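# Transfer green pen from blue plate to white plate

## Task

Pick the green pen up off the blue plate and set it down on the white plate, then leave the robot clear of it so no part of either arm, hand or wrist cable is in contact with the pen.

## Robot and tools

Robot: two arms, left_arm and right_arm, each ending in a two-finger gripper. Scene frame: origin at table-top height, halfway between the nominal arm bases; +x points out over the table, +z is up, and left_arm sits on the +y side (arm names do not match image sides). Calibrated bases in the scene frame: left_arm at (-0.015, +0.340, 0) m with quat_wxyz (+1.000, 0, 0, -0.004); right_arm at (+0.046, -0.370, 0) m with quat_wxyz (+1.000, 0, 0, +0.015). Both bases have +z up. All hand positions, hand targets, velocities and wrist-camera poses are given in that arm's own base frame; fixed cameras and the table use the scene frame.

Gripper: the fingers extend along the gripper's +z axis and close along its y axis. end_effector_position is the spot between the finger pads, roughly 1 cm short of the tips. Opening runs from -1 (closed) to +1 (fully open, 0.093 m). grip_measured reports the finger motor on that same scale; pads meet near -0.94, and each millimetre of object width adds about 0.0208. It may read up to about 0.02 too open. To grip a rigid item firmly, command roughly 0.24 below the reading for its width; keep resending that number to hold, and send a value well above the width reading to release. A thin pen may need a lower number. The last entry of each arm's Joint positions is the finger gap in metres.

Row layout (shared by execute_actions and move): one flat list of 16 numbers covering both arms, even if only one moves: left_arm x, y, z, qw, qx, qy, qz, opening, then right_arm in the same order. x, y, z are an absolute place in metres for end_effector_position in that arm's base frame; the quaternion is an absolute orientation, w first. These are poses, not offsets. To keep an arm still, resend its whole pose from the result before it started resting, plus its current opening. To keep an orientation, resend the same quaternion each row rather than copying a drifted reading. Sending 0 as an opening is a real command, so repeat the present one to leave a gripper alone.

execute_actions: actions is a list of actions; each action is a table of up to 15 rows, one row per 1/30 s step, and a short table repeats its last row to fill 15 steps. Each gripper's target must lie within 0.6 m of its start position along every one of its own axes, or the action is rejected for both arms; the whole call fails if its first action breaks this against the latest reported state. An empty list just returns state and images. cameras picks images: omitted, null or ["all"] gives all, [] none; unknown names invalidate the call.

move: target is one 16-number row or a list of up to 15 rows; each gripper travels in straight lines from its Hand target, turning the shorter way. speed is m/s, 0.002 to 2.9 (default 0.25), one value or one per target; rotation is capped at twice that in rad/s. blend (m) rounds corners at intermediate targets. opening_speed (0.2 or more, per second on the -1..+1 scale) ramps the fingers. A later target's new opening is applied only after everything comes to rest there. The whole move is capped at 10 s. blocking=false returns after about 0.5 s while motion continues; a new move takes over from the current point. Paths ignore obstacles and the other arm; avoid passing near an arm's own base. Faster moves track worse and strike harder.

wait: seconds 0 to 10; the arms hold their last command, a running move continues. stop: brakes a running move. zoom_image: camera (cam_head_left, cam_head_right, cam_left_wrist, cam_right_wrist; each 672x504) and region [x0, y0, x1, y1] in pixels from top-left, at most 504x504. finished_scene: scene is this scene's number; it cannot be undone.

Results: each arm's end_effector_position and end_effector_quat_wxyz, Hand target (where the arm is actually sent next, often short of your command), Tool commands, grip_measured, Joint positions, velocities ("within noise" means at rest), torques (items 1 to 3 wrap at ±28 N m), and images. A move adds a move: line giving how it ended: done (at rest within 10 mm and 2 degrees), off_target, moving, held (a check withheld the step or the clearance check stopped the path) or fault, plus limits such as paced (pose clipped) or held. Neither done nor off_target tells you about contact.

Control notes: orientation commands are clipped to within 40 degrees of the measured one per step. Friction and load can leave the hand low, short or tilted, especially at long reach; small moves may not happen or go astray, so check the pose after each move and correct tilt. Joint ranges (rad): waist -2.618 to 3.054, shoulder 0 to 3.142, elbow 0 to 3.142 (straight at 2.901), wrist pitch and yaw -1.571 to 1.571, wrist roll -2.094 to 2.094.

Avoid: dropping or releasing the pen while it moves, fast impacts, hard pushes, knocking anything off the table (that fails the task), and arm-to-arm contact, including one gripper closing on the other's fingers. Long holds, outstretched poses or pushing at unreachable targets heat motors; a MOTOR HOT line warns at 75 °C, at 90 °C the arm folds and idles, at 100 °C it goes limp. Loose objects may occasionally be nudged by outside pushes.

Each tool is called after ">>>" as name(argument=value, ...), one argument or row to a line, values as JSON.

## Session

>>> execute_actions(
  actions=[],
)

Scene clock: 0.00 s.
left_arm: end_effector_position=(+0.3778, +0.0433, +0.0662) grip_measured=+1.000 end_effector_quat_wxyz=(+0.538, -0.102, +0.832, +0.092) | right_arm: end_effector_position=(+0.3883, -0.0296, +0.0658) grip_measured=+1.000 end_effector_quat_wxyz=(+0.518, +0.069, +0.847, -0.101)
Joint positions: left_arm=[-0.004 1.596 0.356 0.807 -0.27 -0.075 0.093] | right_arm=[0.046 1.599 0.425 0.694 0.285 0.036 0.093]
Joint velocities: within noise
Joint torques (N m): no reading
Motor temperatures (°C): left_arm=[26 28 30 30 26 28 26] | right_arm=[27 30 26 26 26 27 27]
Heat: left arm: 30 °C; right arm: 30 °C.
Hand target: left_arm +0.3805, +0.0433, +0.0712; +0.544, -0.103, +0.828, +0.092 | right_arm +0.3904, -0.0295, +0.0699; +0.523, +0.070, +0.844, -0.100
Tool commands: left_gripper/opening=+1.0 right_gripper/opening=+1.0

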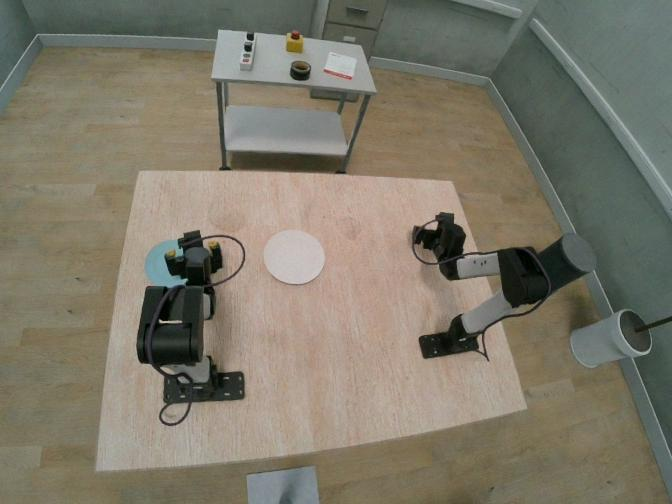

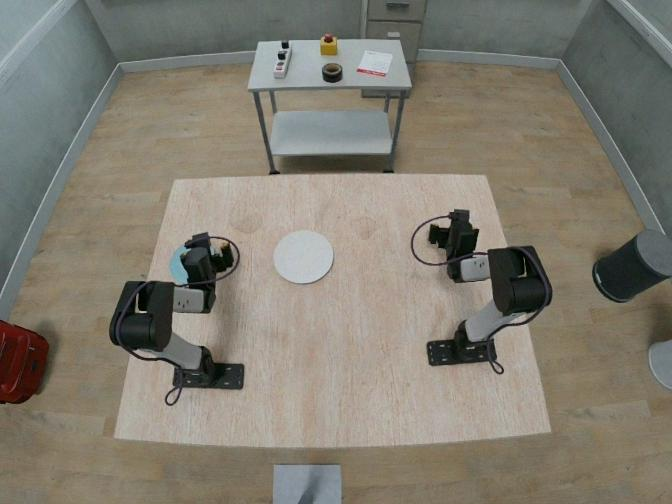

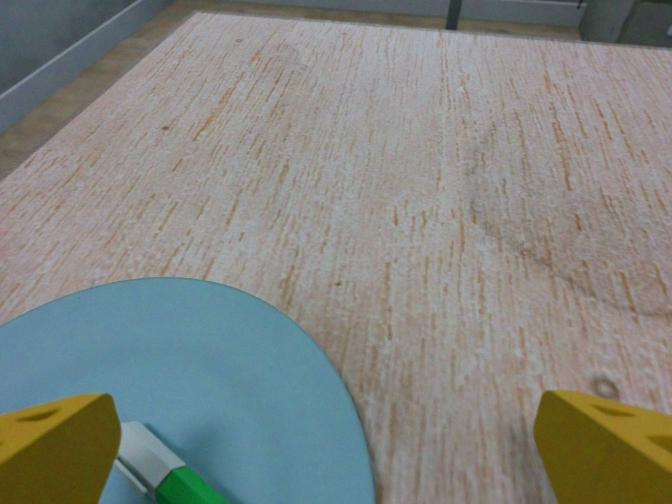

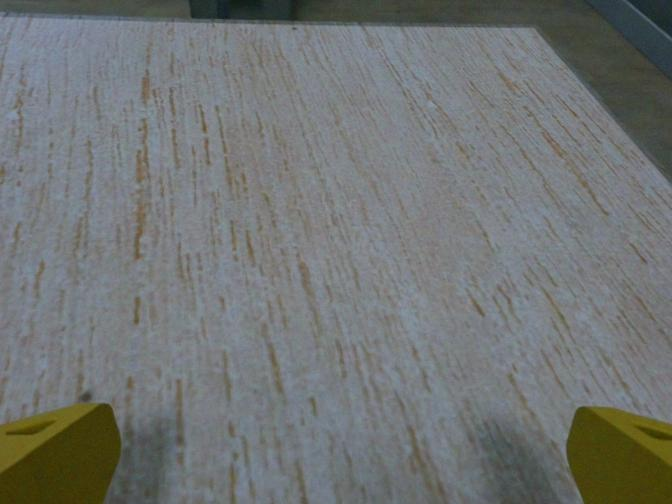

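>>> move(
  target=[0.27, 0.06, 0.22, 0.26, 0, 0.966, 0, 1.0, 0.3904, -0.0295, 0.0699, 0.523, 0.070, 0.844, -0.100, 1.0],
  speed=0.35,
)

Scene clock: 14.33 s.
left_arm: end_effector_position=(+0.2676, +0.0619, +0.2084) grip_measured=+1.000 end_effector_quat_wxyz=(+0.254, -0.013, +0.967, +0.006) | right_arm: end_effector_position=(+0.3883, -0.0296, +0.0658) grip_measured=+1.000 end_effector_quat_wxyz=(+0.518, +0.069, +0.847, -0.101)
Joint positions: left_arm=[0.308 1.16 1.178 -1.09 0.132 0.247 0.093] | right_arm=[0.046 1.599 0.425 0.694 0.285 0.036 0.093]
Joint velocities: within noise
Joint torques (N m): left_arm=[0.69 -1.88 11.69 1.23 0.34 0.2] | right_arm=[0.23 -6.08 5.2 2.64 0 0.08]
Motor temperatures (°C): left_arm=[26 29 31 33 26 28 26] | right_arm=[27 31 27 30 26 27 27]
Heat: left arm: 33 °C; right arm: 31 °C.
Hand target: left_arm +0.2690, +0.0613, +0.2206; +0.261, -0.007, +0.965, +0.002 | right_arm +0.3904, -0.0295, +0.0699; +0.523, +0.070, +0.844, -0.100
Off the commanded pose: left_arm 0.012 m, 2 deg | right_arm 0.005 m, 1 deg.
move: off_target (left_arm)

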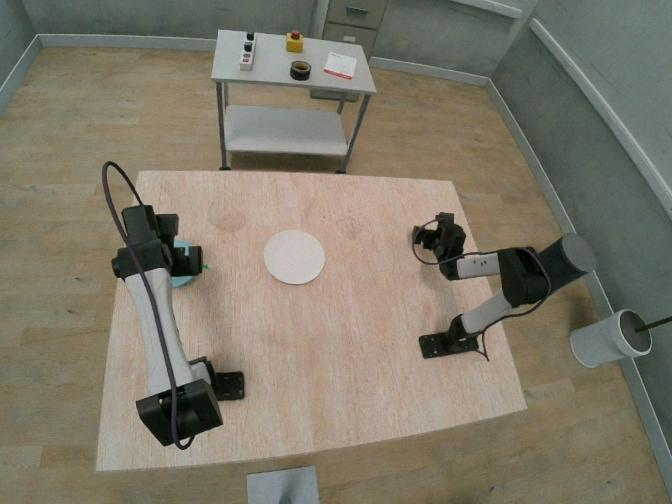

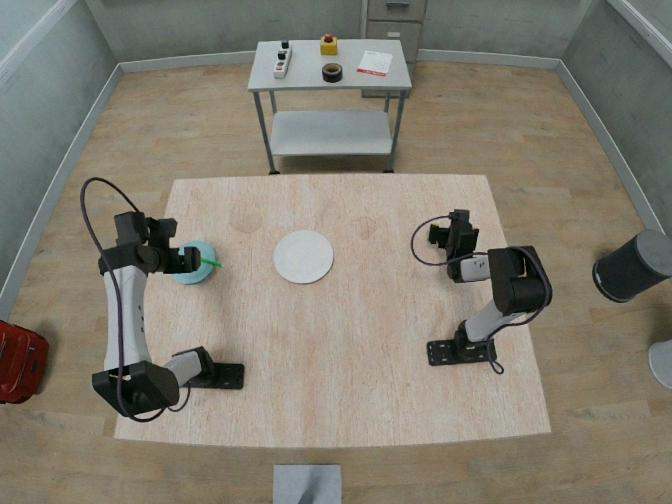

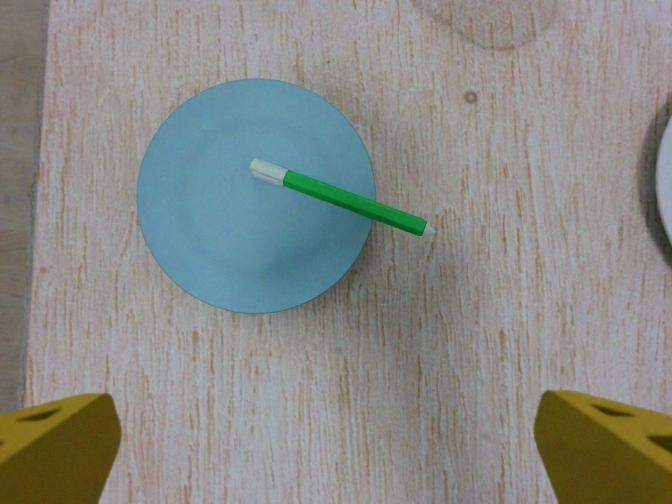

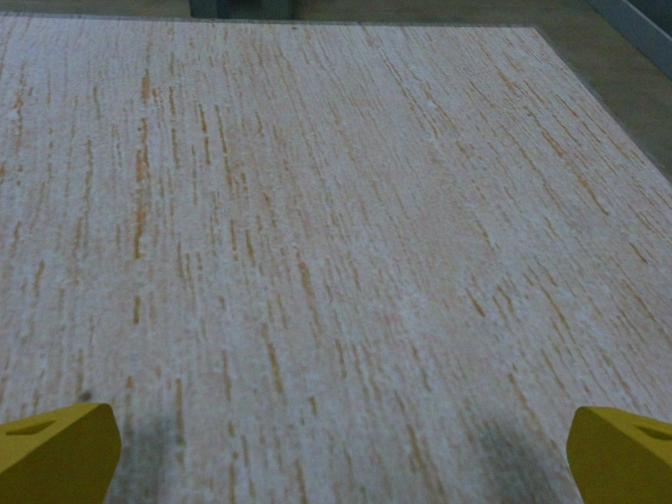

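>>> move(
  target=[0.35, 0.057, 0.14, 0, -0.5786, 0.8156, 0, 1.0, 0.3904, -0.0295, 0.0699, 0.523, 0.070, 0.844, -0.100, 1.0],
  speed=0.5,
)

Scene clock: 64.23 s.
left_arm: end_effector_position=(+0.3433, +0.0568, +0.1358) grip_measured=+1.000 end_effector_quat_wxyz=(-0.003, -0.568, +0.823, +0.005) | right_arm: end_effector_position=(+0.3883, -0.0296, +0.0658) grip_measured=+1.000 end_effector_quat_wxyz=(+0.518, +0.069, +0.847, -0.101)
Joint positions: left_arm=[0.161 1.871 1.681 -1.389 -0.006 -1.047 0.093] | right_arm=[0.046 1.599 0.425 0.694 0.285 0.036 0.093]
Joint velocities: within noise
Joint torques (N m): left_arm=[-0.12 -6.08 10.28 0.28 0.12 -0.15] | right_arm=[0.23 -6.02 5.19 2.64 0.02 0.09]
Motor temperatures (°C): left_arm=[26 29 37 33 26 28 26] | right_arm=[27 33 30 35 26 27 27]
Heat: left arm: 37 °C; right arm: 35 °C.
Hand target: left_arm +0.3499, +0.0553, +0.1406; -0.001, -0.574, +0.819, -0.004 | right_arm +0.3904, -0.0295, +0.0699; +0.523, +0.070, +0.844, -0.100
Off the commanded pose: left_arm 0.008 m, 2 deg | right_arm 0.005 m, 1 deg.
move: done

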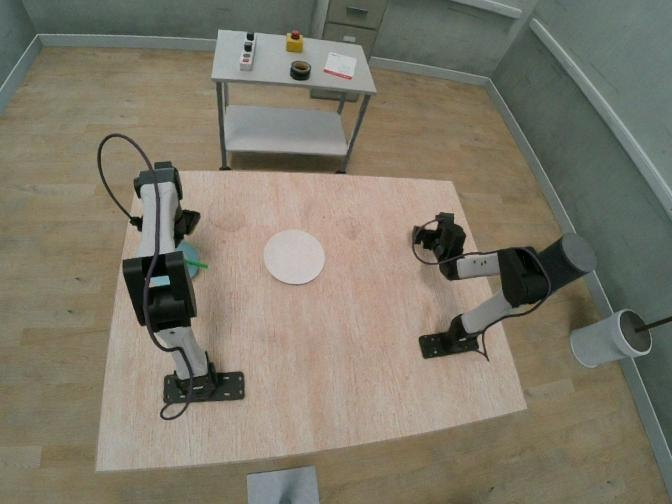

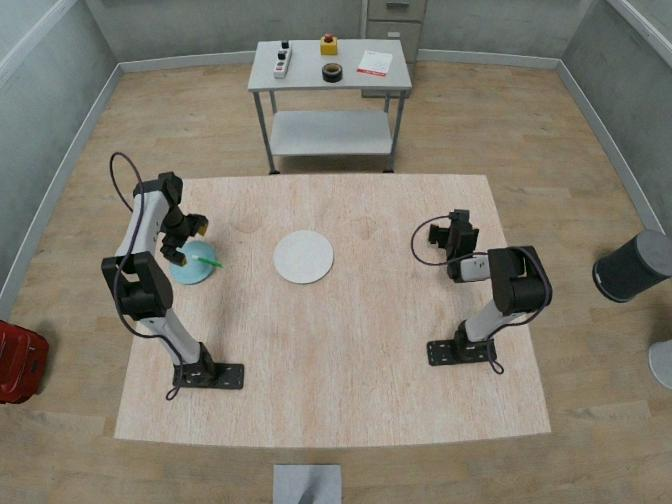

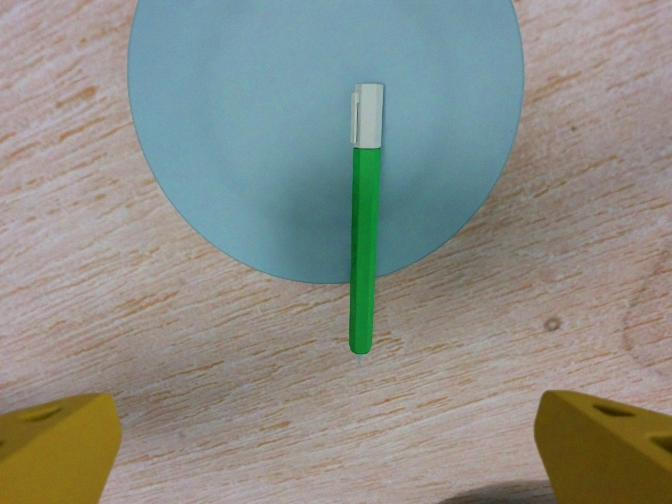

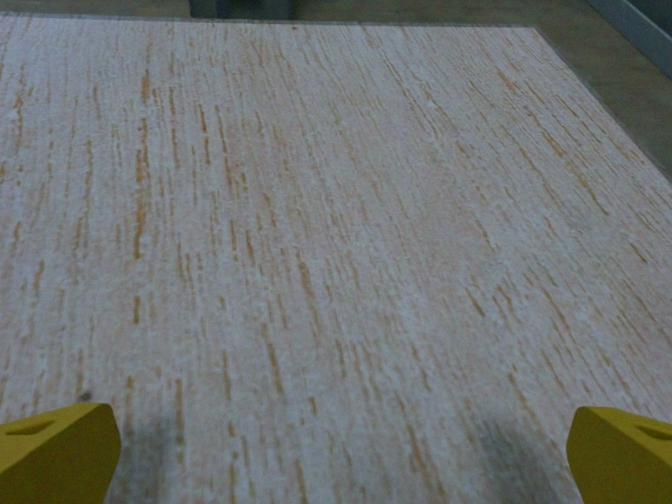

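>>> move(
  target=[0.363, 0.0506, 0.067, 0, -0.5786, 0.8156, 0, 0.3, 0.3904, -0.0295, 0.0699, 0.523, 0.070, 0.844, -0.100, 1.0],
  speed=0.3,
  cameras=["cam_left_wrist", "cam_head_right"],
)

Scene clock: 130.87 s.
left_arm: end_effector_position=(+0.3632, +0.0545, +0.0742) grip_measured=+0.303 end_effector_quat_wxyz=(+0.004, -0.575, +0.818, +0.002) | right_arm: end_effector_position=(+0.3883, -0.0296, +0.0658) grip_measured=+1.000 end_effector_quat_wxyz=(+0.518, +0.069, +0.847, -0.101)
Joint positions: left_arm=[0.146 1.948 1.539 -1.156 -0.006 -1.079 0.06] | right_arm=[0.046 1.599 0.425 0.694 0.285 0.036 0.093]
Joint velocities: within noise
Joint torques (N m): left_arm=[-0.75 -7.3 5.05 0.64 0.03 -0.16] | right_arm=[0.2 -6.06 5.19 2.63 0.01 0.08]
Motor temperatures (°C): left_arm=[26 32 41 31 26 28 26] | right_arm=[27 33 30 38 26 27 27]
Heat: left arm: 41 °C; right arm: 38 °C.
Hand target: left_arm +0.3626, +0.0507, +0.0671; -0.001, -0.579, +0.816, +0.000 | right_arm +0.3904, -0.0295, +0.0699; +0.523, +0.070, +0.844, -0.100
Off the commanded pose: left_arm 0.008 m, 1 deg | right_arm 0.005 m, 1 deg.
move: done
Images, in order (width x height): cam_head_right 672x504, cam_left_wrist 672x504.

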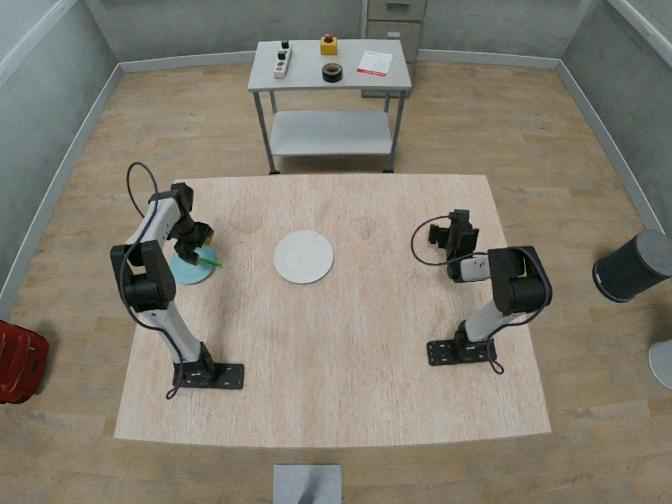

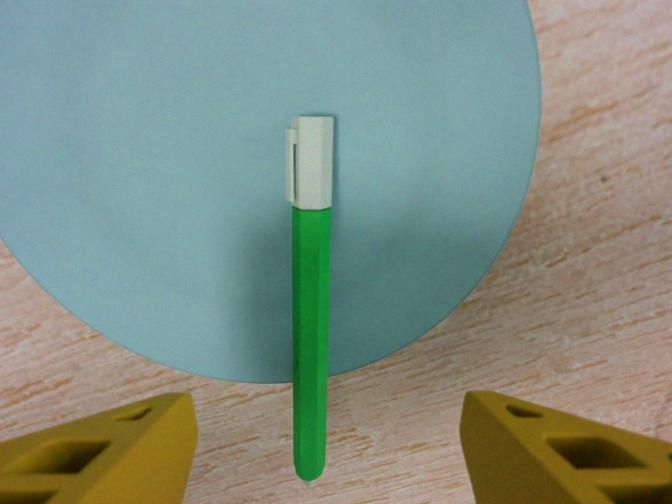

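>>> move(
  target=[0.354, 0.0445, 0.036, 0, -0.5786, 0.8156, 0, 0.1, 0.3904, -0.0295, 0.0699, 0.523, 0.070, 0.844, -0.100, 1.0],
  speed=0.15,
  cameras=["cam_left_wrist"],
)

Scene clock: 154.90 s.
left_arm: end_effector_position=(+0.3563, +0.0488, +0.0422) grip_measured=+0.103 end_effector_quat_wxyz=(+0.004, -0.575, +0.818, +0.002) | right_arm: end_effector_position=(+0.3883, -0.0296, +0.0658) grip_measured=+1.000 end_effector_quat_wxyz=(+0.518, +0.069, +0.847, -0.101)
Joint positions: left_arm=[0.133 1.948 1.409 -1.026 -0.006 -1.093 0.05] | right_arm=[0.046 1.599 0.425 0.694 0.285 0.036 0.093]
Joint velocities: within noise
Joint torques (N m): left_arm=[-0.81 -7.57 4.53 0.67 0.03 -0.15] | right_arm=[0.2 -6.05 5.23 2.63 0.02 0.08]
Motor temperatures (°C): left_arm=[26 36 37 31 26 28 26] | right_arm=[27 34 30 39 26 27 27]
Heat: left arm: 37 °C; right arm: 39 °C.
Hand target: left_arm +0.3541, +0.0446, +0.0362; +0.000, -0.579, +0.816, +0.000 | right_arm +0.3904, -0.0295, +0.0699; +0.523, +0.070, +0.844, -0.100
Off the commanded pose: left_arm 0.008 m, 1 deg | right_arm 0.005 m, 1 deg.
move: done
Images, in order (width x height): cam_left_wrist 672x504.

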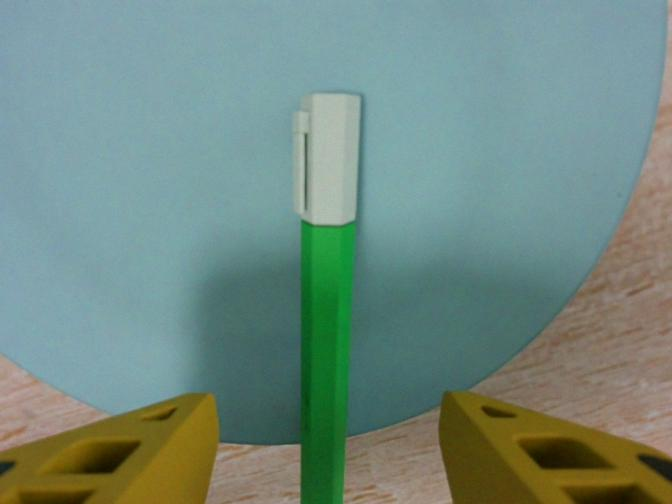

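>>> move(
  target=[0.354, 0.0445, 0.018, 0, -0.5786, 0.8156, 0, -0.2, 0.3904, -0.0295, 0.0699, 0.523, 0.070, 0.844, -0.100, 1.0],
  speed=0.1,
  cameras=["cam_left_wrist"],
)

Scene clock: 160.87 s.
left_arm: end_effector_position=(+0.3571, +0.0489, +0.0286) grip_measured=-0.197 end_effector_quat_wxyz=(+0.009, -0.575, +0.818, -0.001) | right_arm: end_effector_position=(+0.3883, -0.0296, +0.0658) grip_measured=+1.000 end_effector_quat_wxyz=(+0.518, +0.069, +0.847, -0.101)
Joint positions: left_arm=[0.133 1.958 1.365 -0.961 -0.006 -1.093 0.036] | right_arm=[0.046 1.599 0.425 0.694 0.285 0.036 0.093]
Joint velocities: within noise
Joint torques (N m): left_arm=[-0.79 -6.57 4.51 0.7 0.03 -0.14] | right_arm=[0.17 -6.05 5.23 2.63 0.01 0.08]
Motor temperatures (°C): left_arm=[26 36 37 31 26 28 26] | right_arm=[27 34 31 40 26 27 27]
Heat: left arm: 37 °C; right arm: 40 °C.
Hand target: left_arm +0.3537, +0.0446, +0.0183; +0.000, -0.578, +0.816, +0.000 | right_arm +0.3904, -0.0295, +0.0699; +0.523, +0.070, +0.844, -0.100
Off the commanded pose: left_arm 0.012 m, 1 deg | right_arm 0.005 m, 1 deg.
move: off_target (left_arm)
Images, in order (width x height): cam_left_wrist 672x504.

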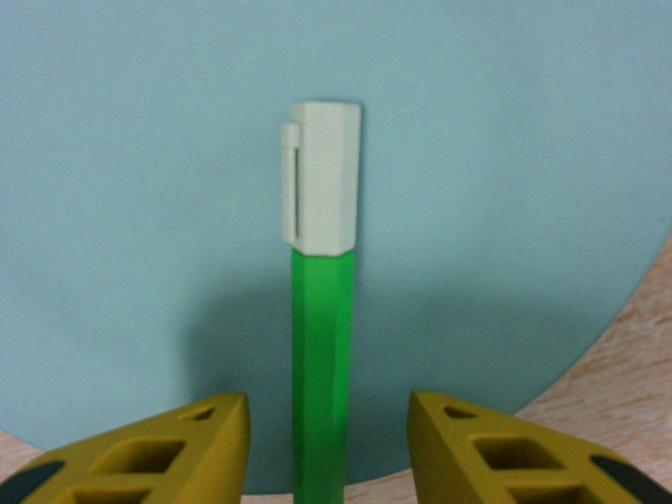

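>>> zoom_image(
  camera="cam_left_wrist",
  region=[170, 330, 490, 504],
)

Scaled by 1.575.

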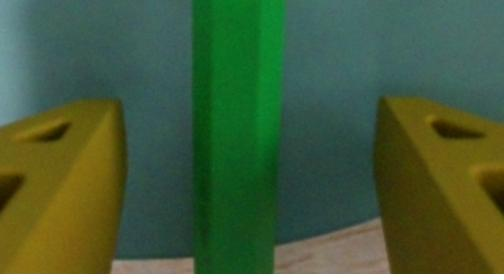

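>>> move(
  target=[0.353, 0.0445, 0.010, 0, -0.5786, 0.8156, 0, -0.2, 0.3904, -0.0295, 0.0699, 0.523, 0.070, 0.844, -0.100, 1.0],
  speed=0.1,
  cameras=["cam_left_wrist"],
)

Scene clock: 182.67 s.
left_arm: end_effector_position=(+0.3585, +0.0491, +0.0249) grip_measured=-0.197 end_effector_quat_wxyz=(+0.014, -0.575, +0.818, -0.004) | right_arm: end_effector_position=(+0.3883, -0.0296, +0.0658) grip_measured=+1.000 end_effector_quat_wxyz=(+0.518, +0.069, +0.847, -0.101)
Joint positions: left_arm=[0.133 1.958 1.349 -0.934 -0.006 -1.093 0.036] | right_arm=[0.046 1.599 0.425 0.694 0.285 0.036 0.093]
Joint velocities: within noise
Joint torques (N m): left_arm=[-0.76 -6 3.93 0.74 0.03 -0.14] | right_arm=[0.23 -6.06 5.2 2.63 0.01 0.09]
Motor temperatures (°C): left_arm=[26 36 35 31 26 28 26] | right_arm=[27 34 31 41 26 27 27]
Heat: left arm: 36 °C; right arm: 41 °C.
Hand target: left_arm +0.3527, +0.0446, +0.0106; +0.000, -0.579, +0.816, +0.000 | right_arm +0.3904, -0.0295, +0.0699; +0.523, +0.070, +0.844, -0.100
Off the commanded pose: left_arm 0.017 m, 2 deg | right_arm 0.005 m, 1 deg.
move: off_target (left_arm)
Images, in order (width x height): cam_left_wrist 672x504.

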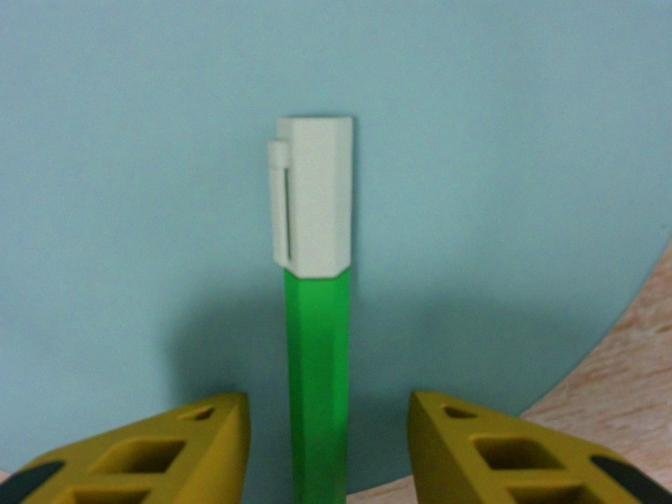

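>>> move(
  target=[
    [0.353, 0.0445, 0.016, 0, -0.5786, 0.8156, 0, -0.2, 0.3904, -0.0295, 0.0699, 0.523, 0.070, 0.844, -0.100, 1.0],
    [0.353, 0.0445, 0.016, 0, -0.5786, 0.8156, 0, -0.95, 0.3904, -0.0295, 0.0699, 0.523, 0.070, 0.844, -0.100, 1.0],
  ],
  speed=0.1,
  opening_speed=0.8,
  cameras=["cam_left_wrist", "cam_head_right"],
)

Scene clock: 195.77 s.
left_arm: end_effector_position=(+0.3585, +0.0491, +0.0249) grip_measured=-0.882 end_effector_quat_wxyz=(+0.014, -0.576, +0.817, -0.004) | right_arm: end_effector_position=(+0.3883, -0.0296, +0.0658) grip_measured=+1.000 end_effector_quat_wxyz=(+0.518, +0.069, +0.847, -0.101)
Joint positions: left_arm=[0.133 1.958 1.349 -0.934 -0.006 -1.095 0.003] | right_arm=[0.046 1.599 0.425 0.694 0.285 0.036 0.093]
Joint velocities: within noise
Joint torques (N m): left_arm=[-0.77 -6.58 5.09 0.52 0.03 -0.14] | right_arm=[0.18 -6.08 5.24 2.63 0.02 0.09]
Motor temperatures (°C): left_arm=[26 35 35 31 26 28 26] | right_arm=[27 34 31 41 26 27 27]
Heat: left arm: 35 °C; right arm: 41 °C.
Hand target: left_arm +0.3527, +0.0446, +0.0163; +0.000, -0.579, +0.815, +0.000 | right_arm +0.3904, -0.0295, +0.0699; +0.523, +0.070, +0.844, -0.100
Off the commanded pose: left_arm 0.011 m, 2 deg | right_arm 0.005 m, 1 deg.
move: off_target (left_arm); target 2's new opening was sent with left_arm's hand 0.011 m and 2 deg from that target
Images, in order (width x height): cam_head_right 672x504, cam_left_wrist 672x504.

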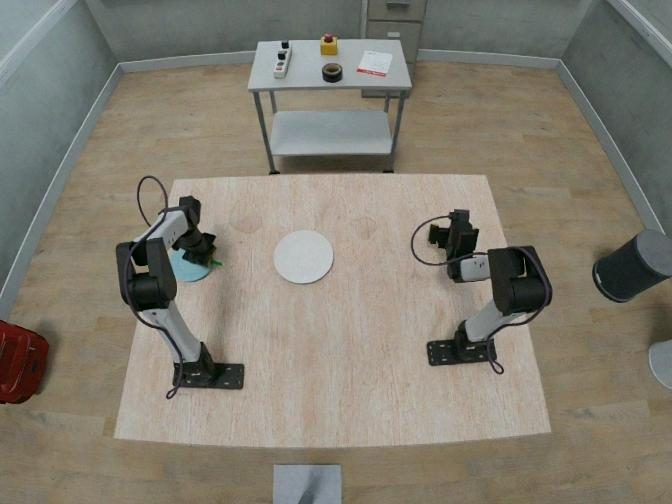

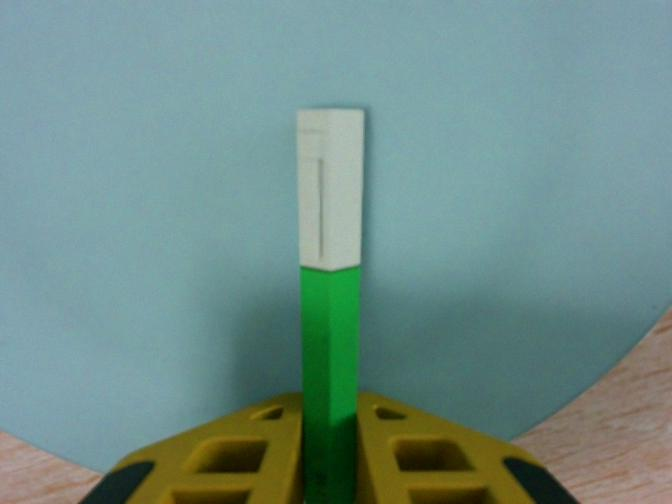

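>>> move(
  target=[
    [0.355, 0.0445, 0.12, 0, -0.5786, 0.8156, 0, -0.95, 0.3904, -0.0295, 0.0699, 0.523, 0.070, 0.844, -0.100, 1.0],
    [0.371, -0.244, 0.11, 0, -0.2534, 0.9674, 0, -0.95, 0.3904, -0.0295, 0.0699, 0.523, 0.070, 0.844, -0.100, 1.0],
  ],
  speed=[0.15, 0.3],
  blend=[0.03, 0],
)

Scene clock: 218.70 s.
left_arm: end_effector_position=(+0.3653, -0.2422, +0.1084) grip_measured=-0.891 end_effector_quat_wxyz=(-0.001, -0.257, +0.966, +0.005) | right_arm: end_effector_position=(+0.3883, -0.0296, +0.0658) grip_measured=+1.000 end_effector_quat_wxyz=(+0.518, +0.069, +0.847, -0.101)
Joint positions: left_arm=[-0.588 2.274 2.177 -1.483 -0.006 -1.107 0.002] | right_arm=[0.046 1.599 0.425 0.694 0.285 0.036 0.093]
Joint velocities: within noise
Joint torques (N m): left_arm=[0.55 -8.4 10.19 0.25 -0.01 0.18] | right_arm=[0.17 -6.05 5.24 2.63 0.02 0.08]
Motor temperatures (°C): left_arm=[26 36 35 31 26 28 27] | right_arm=[27 34 31 42 26 27 27]
Heat: left arm: 36 °C; right arm: 42 °C.
Hand target: left_arm +0.3706, -0.2429, +0.1099; +0.000, -0.253, +0.967, +0.002 | right_arm +0.3904, -0.0295, +0.0699; +0.523, +0.070, +0.844, -0.100
Off the commanded pose: left_arm 0.006 m, 1 deg | right_arm 0.005 m, 1 deg.
move: done

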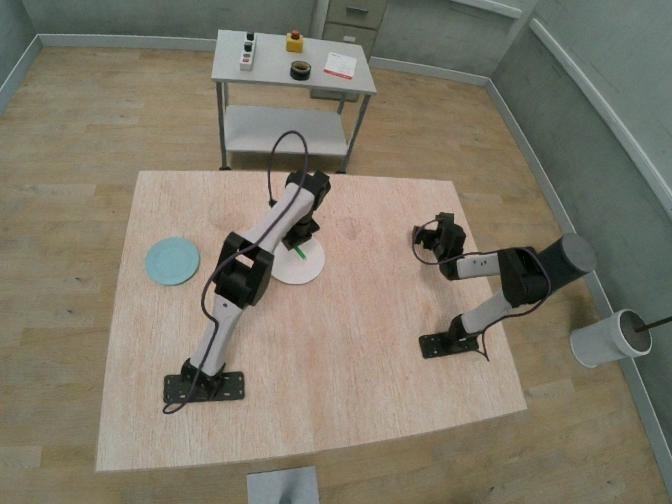

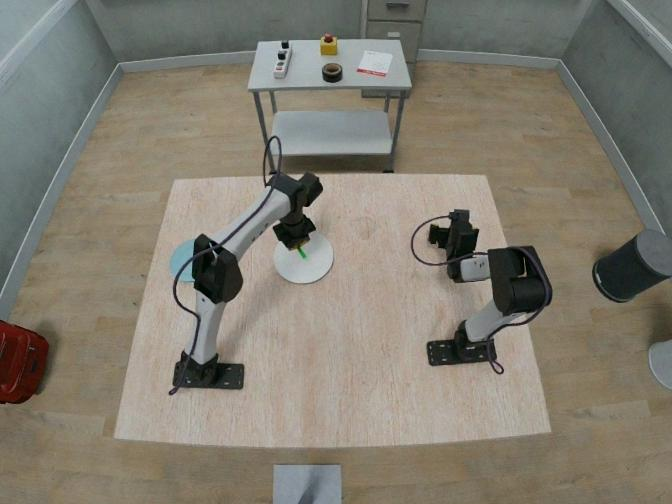

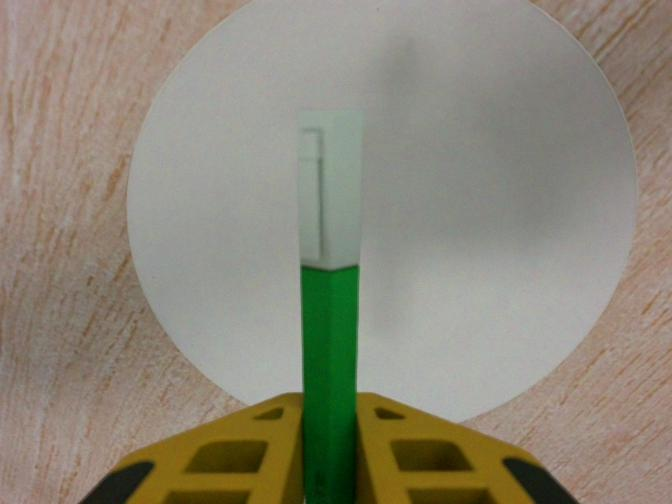

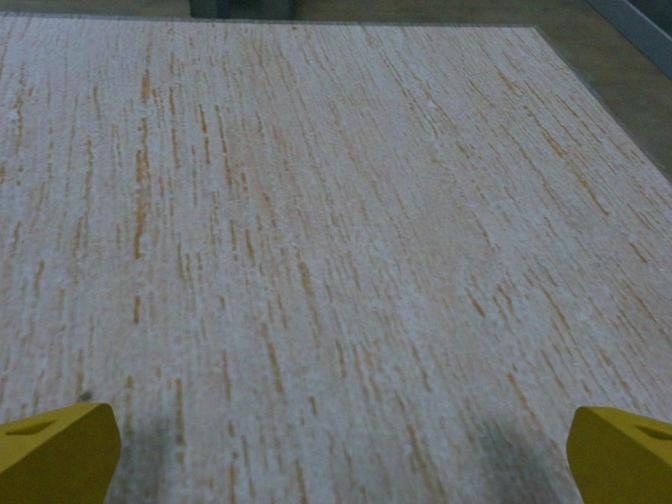

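>>> move(
  target=[
    [0.378, -0.262, 0.06, 0, -0.2534, 0.9674, 0, -0.95, 0.3904, -0.0295, 0.0699, 0.523, 0.070, 0.844, -0.100, 1.0],
    [0.376, -0.263, 0.025, 0, -0.2534, 0.9674, 0, -0.95, 0.3904, -0.0295, 0.0699, 0.523, 0.070, 0.844, -0.100, 1.0],
  ],
  speed=[0.2, 0.08],
  blend=[0.01, 0],
  cameras=["cam_left_wrist", "cam_head_right"],
)

Scene clock: 238.60 s.
left_arm: end_effector_position=(+0.3806, -0.2602, +0.0384) grip_measured=-0.891 end_effector_quat_wxyz=(+0.009, -0.250, +0.968, -0.005) | right_arm: end_effector_position=(+0.3883, -0.0296, +0.0658) grip_measured=+1.000 end_effector_quat_wxyz=(+0.518, +0.069, +0.847, -0.101)
Joint positions: left_arm=[-0.602 2.348 2.024 -1.228 -0.006 -1.107 0.002] | right_arm=[0.046 1.599 0.425 0.694 0.285 0.036 0.093]
Joint velocities: within noise
Joint torques (N m): left_arm=[-0.81 -9.18 4.83 0.65 0.03 -0.15] | right_arm=[0.21 -6.09 5.22 2.63 0.02 0.08]
Motor temperatures (°C): left_arm=[26 39 36 30 26 28 27] | right_arm=[27 34 31 43 26 27 27]
Heat: left arm: 39 °C; right arm: 43 °C.
Hand target: left_arm +0.3757, -0.2625, +0.0253; +0.000, -0.254, +0.967, +0.001 | right_arm +0.3904, -0.0295, +0.0699; +0.523, +0.070, +0.844, -0.100
Off the commanded pose: left_arm 0.014 m, 1 deg | right_arm 0.005 m, 1 deg.
move: off_target (left_arm)
Images, in order (width x height): cam_head_right 672x504, cam_left_wrist 672x504.

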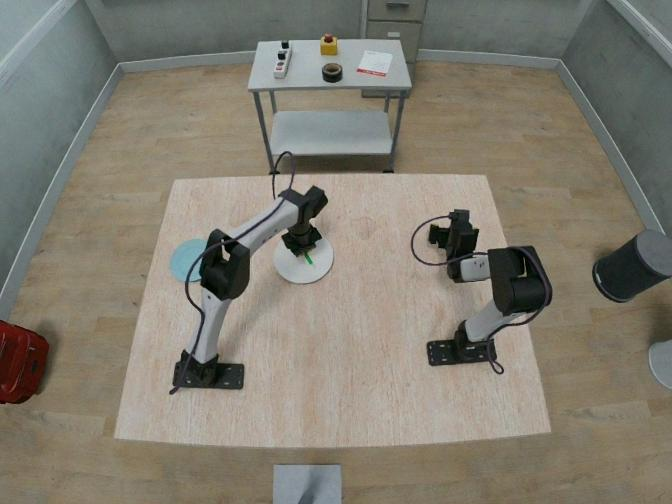

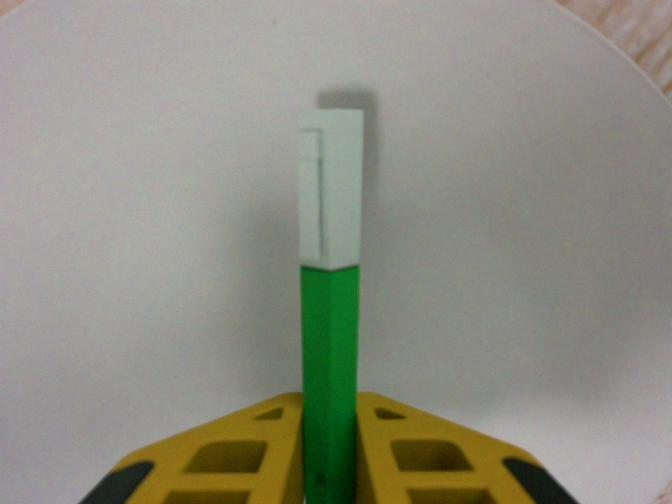

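>>> move(
  target=[0.374, -0.264, 0.009, 0, -0.2534, 0.9674, 0, -0.95, 0.3904, -0.0295, 0.0699, 0.523, 0.070, 0.844, -0.100, 1.0],
  speed=0.06,
  cameras=["cam_left_wrist"],
)

Scene clock: 243.93 s.
left_arm: end_effector_position=(+0.3789, -0.2602, +0.0266) grip_measured=-0.891 end_effector_quat_wxyz=(+0.012, -0.255, +0.967, -0.002) | right_arm: end_effector_position=(+0.3883, -0.0296, +0.0658) grip_measured=+1.000 end_effector_quat_wxyz=(+0.518, +0.069, +0.847, -0.101)
Joint positions: left_arm=[-0.607 2.348 1.977 -1.182 -0.016 -1.122 0.002] | right_arm=[0.046 1.599 0.425 0.694 0.285 0.036 0.093]
Joint velocities: within noise
Joint torques (N m): left_arm=[-0.75 -8.72 4.19 0.82 0.02 -0.12] | right_arm=[0.2 -6.05 5.23 2.63 0.02 0.07]
Motor temperatures (°C): left_arm=[26 39 36 31 26 28 27] | right_arm=[27 34 31 43 26 27 27]
Heat: left arm: 39 °C; right arm: 43 °C.
Hand target: left_arm +0.3744, -0.2624, +0.0094; +0.003, -0.257, +0.966, +0.003 | right_arm +0.3904, -0.0295, +0.0699; +0.523, +0.070, +0.844, -0.100
Off the commanded pose: left_arm 0.019 m, 1 deg | right_arm 0.005 m, 1 deg.
move: off_target (left_arm)
Images, in order (width x height): cam_left_wrist 672x504.

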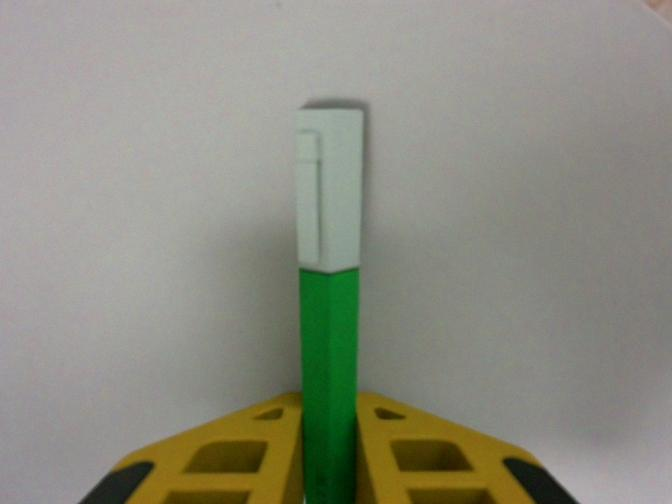

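>>> move(
  target=[0.374, -0.264, 0.002, 0, -0.2534, 0.9674, 0, -0.95, 0.3904, -0.0295, 0.0699, 0.523, 0.070, 0.844, -0.100, 1.0],
  speed=0.05,
  cameras=["cam_left_wrist"],
)

Scene clock: 251.07 s.
left_arm: end_effector_position=(+0.3790, -0.2599, +0.0236) grip_measured=-0.891 end_effector_quat_wxyz=(+0.013, -0.255, +0.967, -0.002) | right_arm: end_effector_position=(+0.3883, -0.0296, +0.0658) grip_measured=+1.000 end_effector_quat_wxyz=(+0.518, +0.069, +0.847, -0.101)
Joint positions: left_arm=[-0.607 2.348 1.965 -1.168 -0.017 -1.122 0.002] | right_arm=[0.046 1.599 0.425 0.694 0.285 0.036 0.093]
Joint velocities: within noise
Joint torques (N m): left_arm=[-0.73 -8.32 3.66 0.93 0.13 -0.02] | right_arm=[0.21 -6.09 5.22 2.63 0 0.08]
Motor temperatures (°C): left_arm=[26 39 36 31 26 28 27] | right_arm=[27 34 31 43 26 27 27]
Heat: left arm: 39 °C; right arm: 43 °C.
Hand target: left_arm +0.3735, -0.2632, +0.0026; +0.000, -0.253, +0.967, +0.001 | right_arm +0.3904, -0.0295, +0.0699; +0.523, +0.070, +0.844, -0.100
Off the commanded pose: left_arm 0.023 m, 2 deg | right_arm 0.005 m, 1 deg.
move: off_target (left_arm)
Images, in order (width x height): cam_left_wrist 672x504.

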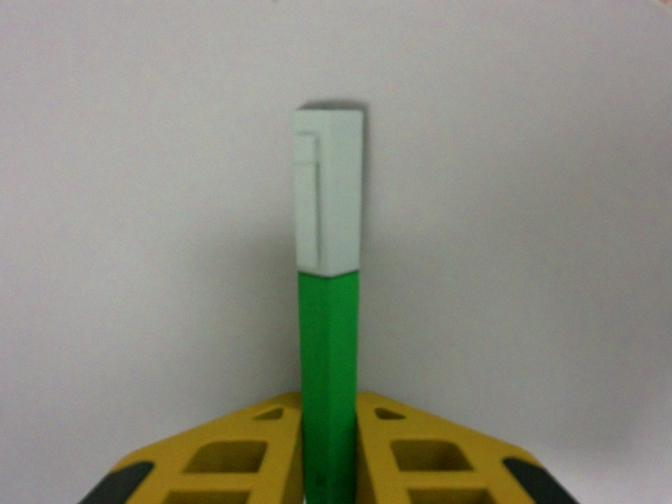

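>>> move(
  target=[
    [0.374, -0.264, 0.015, 0, -0.2534, 0.9674, 0, -0.95, 0.3904, -0.0295, 0.0699, 0.523, 0.070, 0.844, -0.100, 1.0],
    [0.374, -0.264, 0.015, 0, -0.2534, 0.9674, 0, -0.1, 0.3904, -0.0295, 0.0699, 0.523, 0.070, 0.844, -0.100, 1.0],
    [0.376, -0.262, 0.07, 0, -0.2534, 0.9674, 0, -0.1, 0.3904, -0.0295, 0.0699, 0.523, 0.070, 0.844, -0.100, 1.0],
    [0.36, -0.20, 0.15, 0, -0.2534, 0.9674, 0, -0.1, 0.3904, -0.0295, 0.0699, 0.523, 0.070, 0.844, -0.100, 1.0],
  ],
  speed=[0.06, 0.06, 0.08, 0.25],
  blend=[0, 0, 0.01, 0],
  opening_speed=0.6,
  cameras=["cam_left_wrist", "cam_head_right", "cam_head_left"],
)

Scene clock: 269.40 s.
left_arm: end_effector_position=(+0.3580, -0.1974, +0.1353) grip_measured=-0.103 end_effector_quat_wxyz=(-0.013, -0.257, +0.966, +0.013) | right_arm: end_effector_position=(+0.3883, -0.0296, +0.0658) grip_measured=+1.000 end_effector_quat_wxyz=(+0.518, +0.069, +0.847, -0.101)
Joint positions: left_arm=[-0.504 2.174 2.12 -1.553 0 -1.024 0.04] | right_arm=[0.046 1.599 0.425 0.694 0.285 0.036 0.093]
Joint velocities: within noise
Joint torques (N m): left_arm=[-0.36 -10.54 9.37 0.24 0.11 0.18] | right_arm=[0.17 -6.05 5.22 2.63 0.02 0.08]
Motor temperatures (°C): left_arm=[26 40 35 31 26 28 27] | right_arm=[27 34 31 43 26 27 27]
Heat: left arm: 40 °C; right arm: 43 °C.
Hand target: left_arm +0.3587, -0.2016, +0.1498; -0.004, -0.249, +0.968, -0.004 | right_arm +0.3904, -0.0295, +0.0699; +0.523, +0.070, +0.844, -0.100
Off the commanded pose: left_arm 0.015 m, 2 deg | right_arm 0.005 m, 1 deg.
move: off_target (left_arm); target 2's new opening was sent with left_arm's hand 0.011 m and 2 deg from that target
Images, in order (width x height): cam_head_left 672x504, cam_head_right 672x504, cam_left_wrist 672x504.

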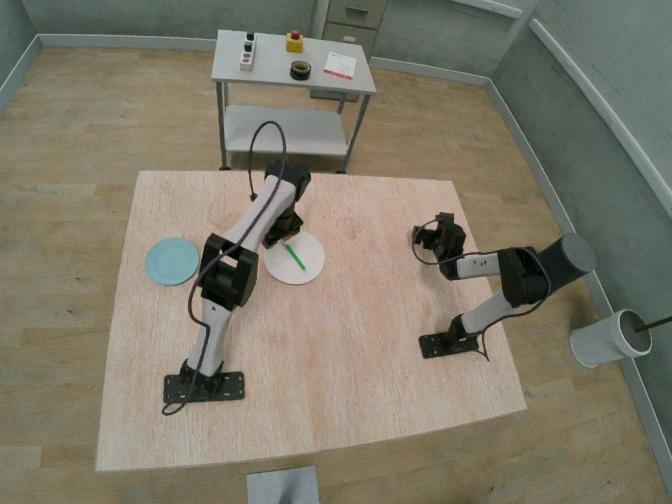

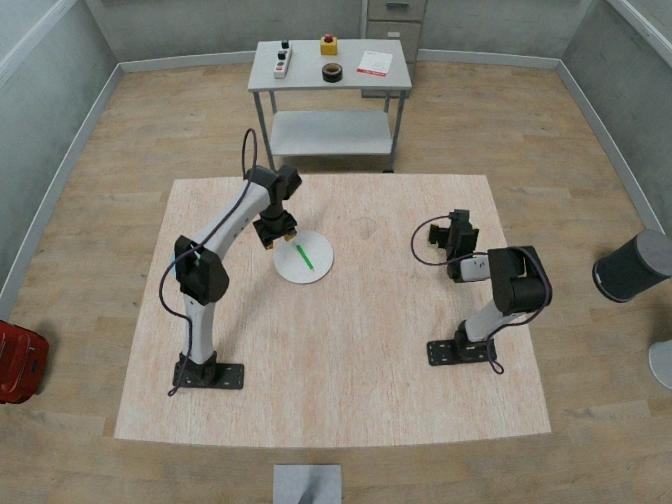

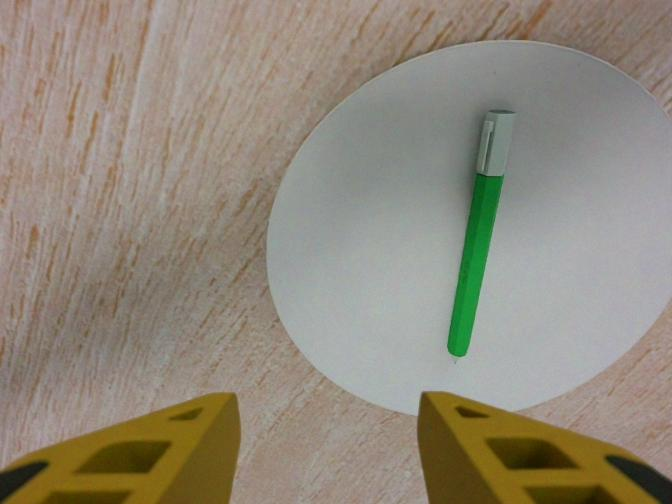

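>>> finished_scene(
  scene=1,
)

The scene is finished: the task was done.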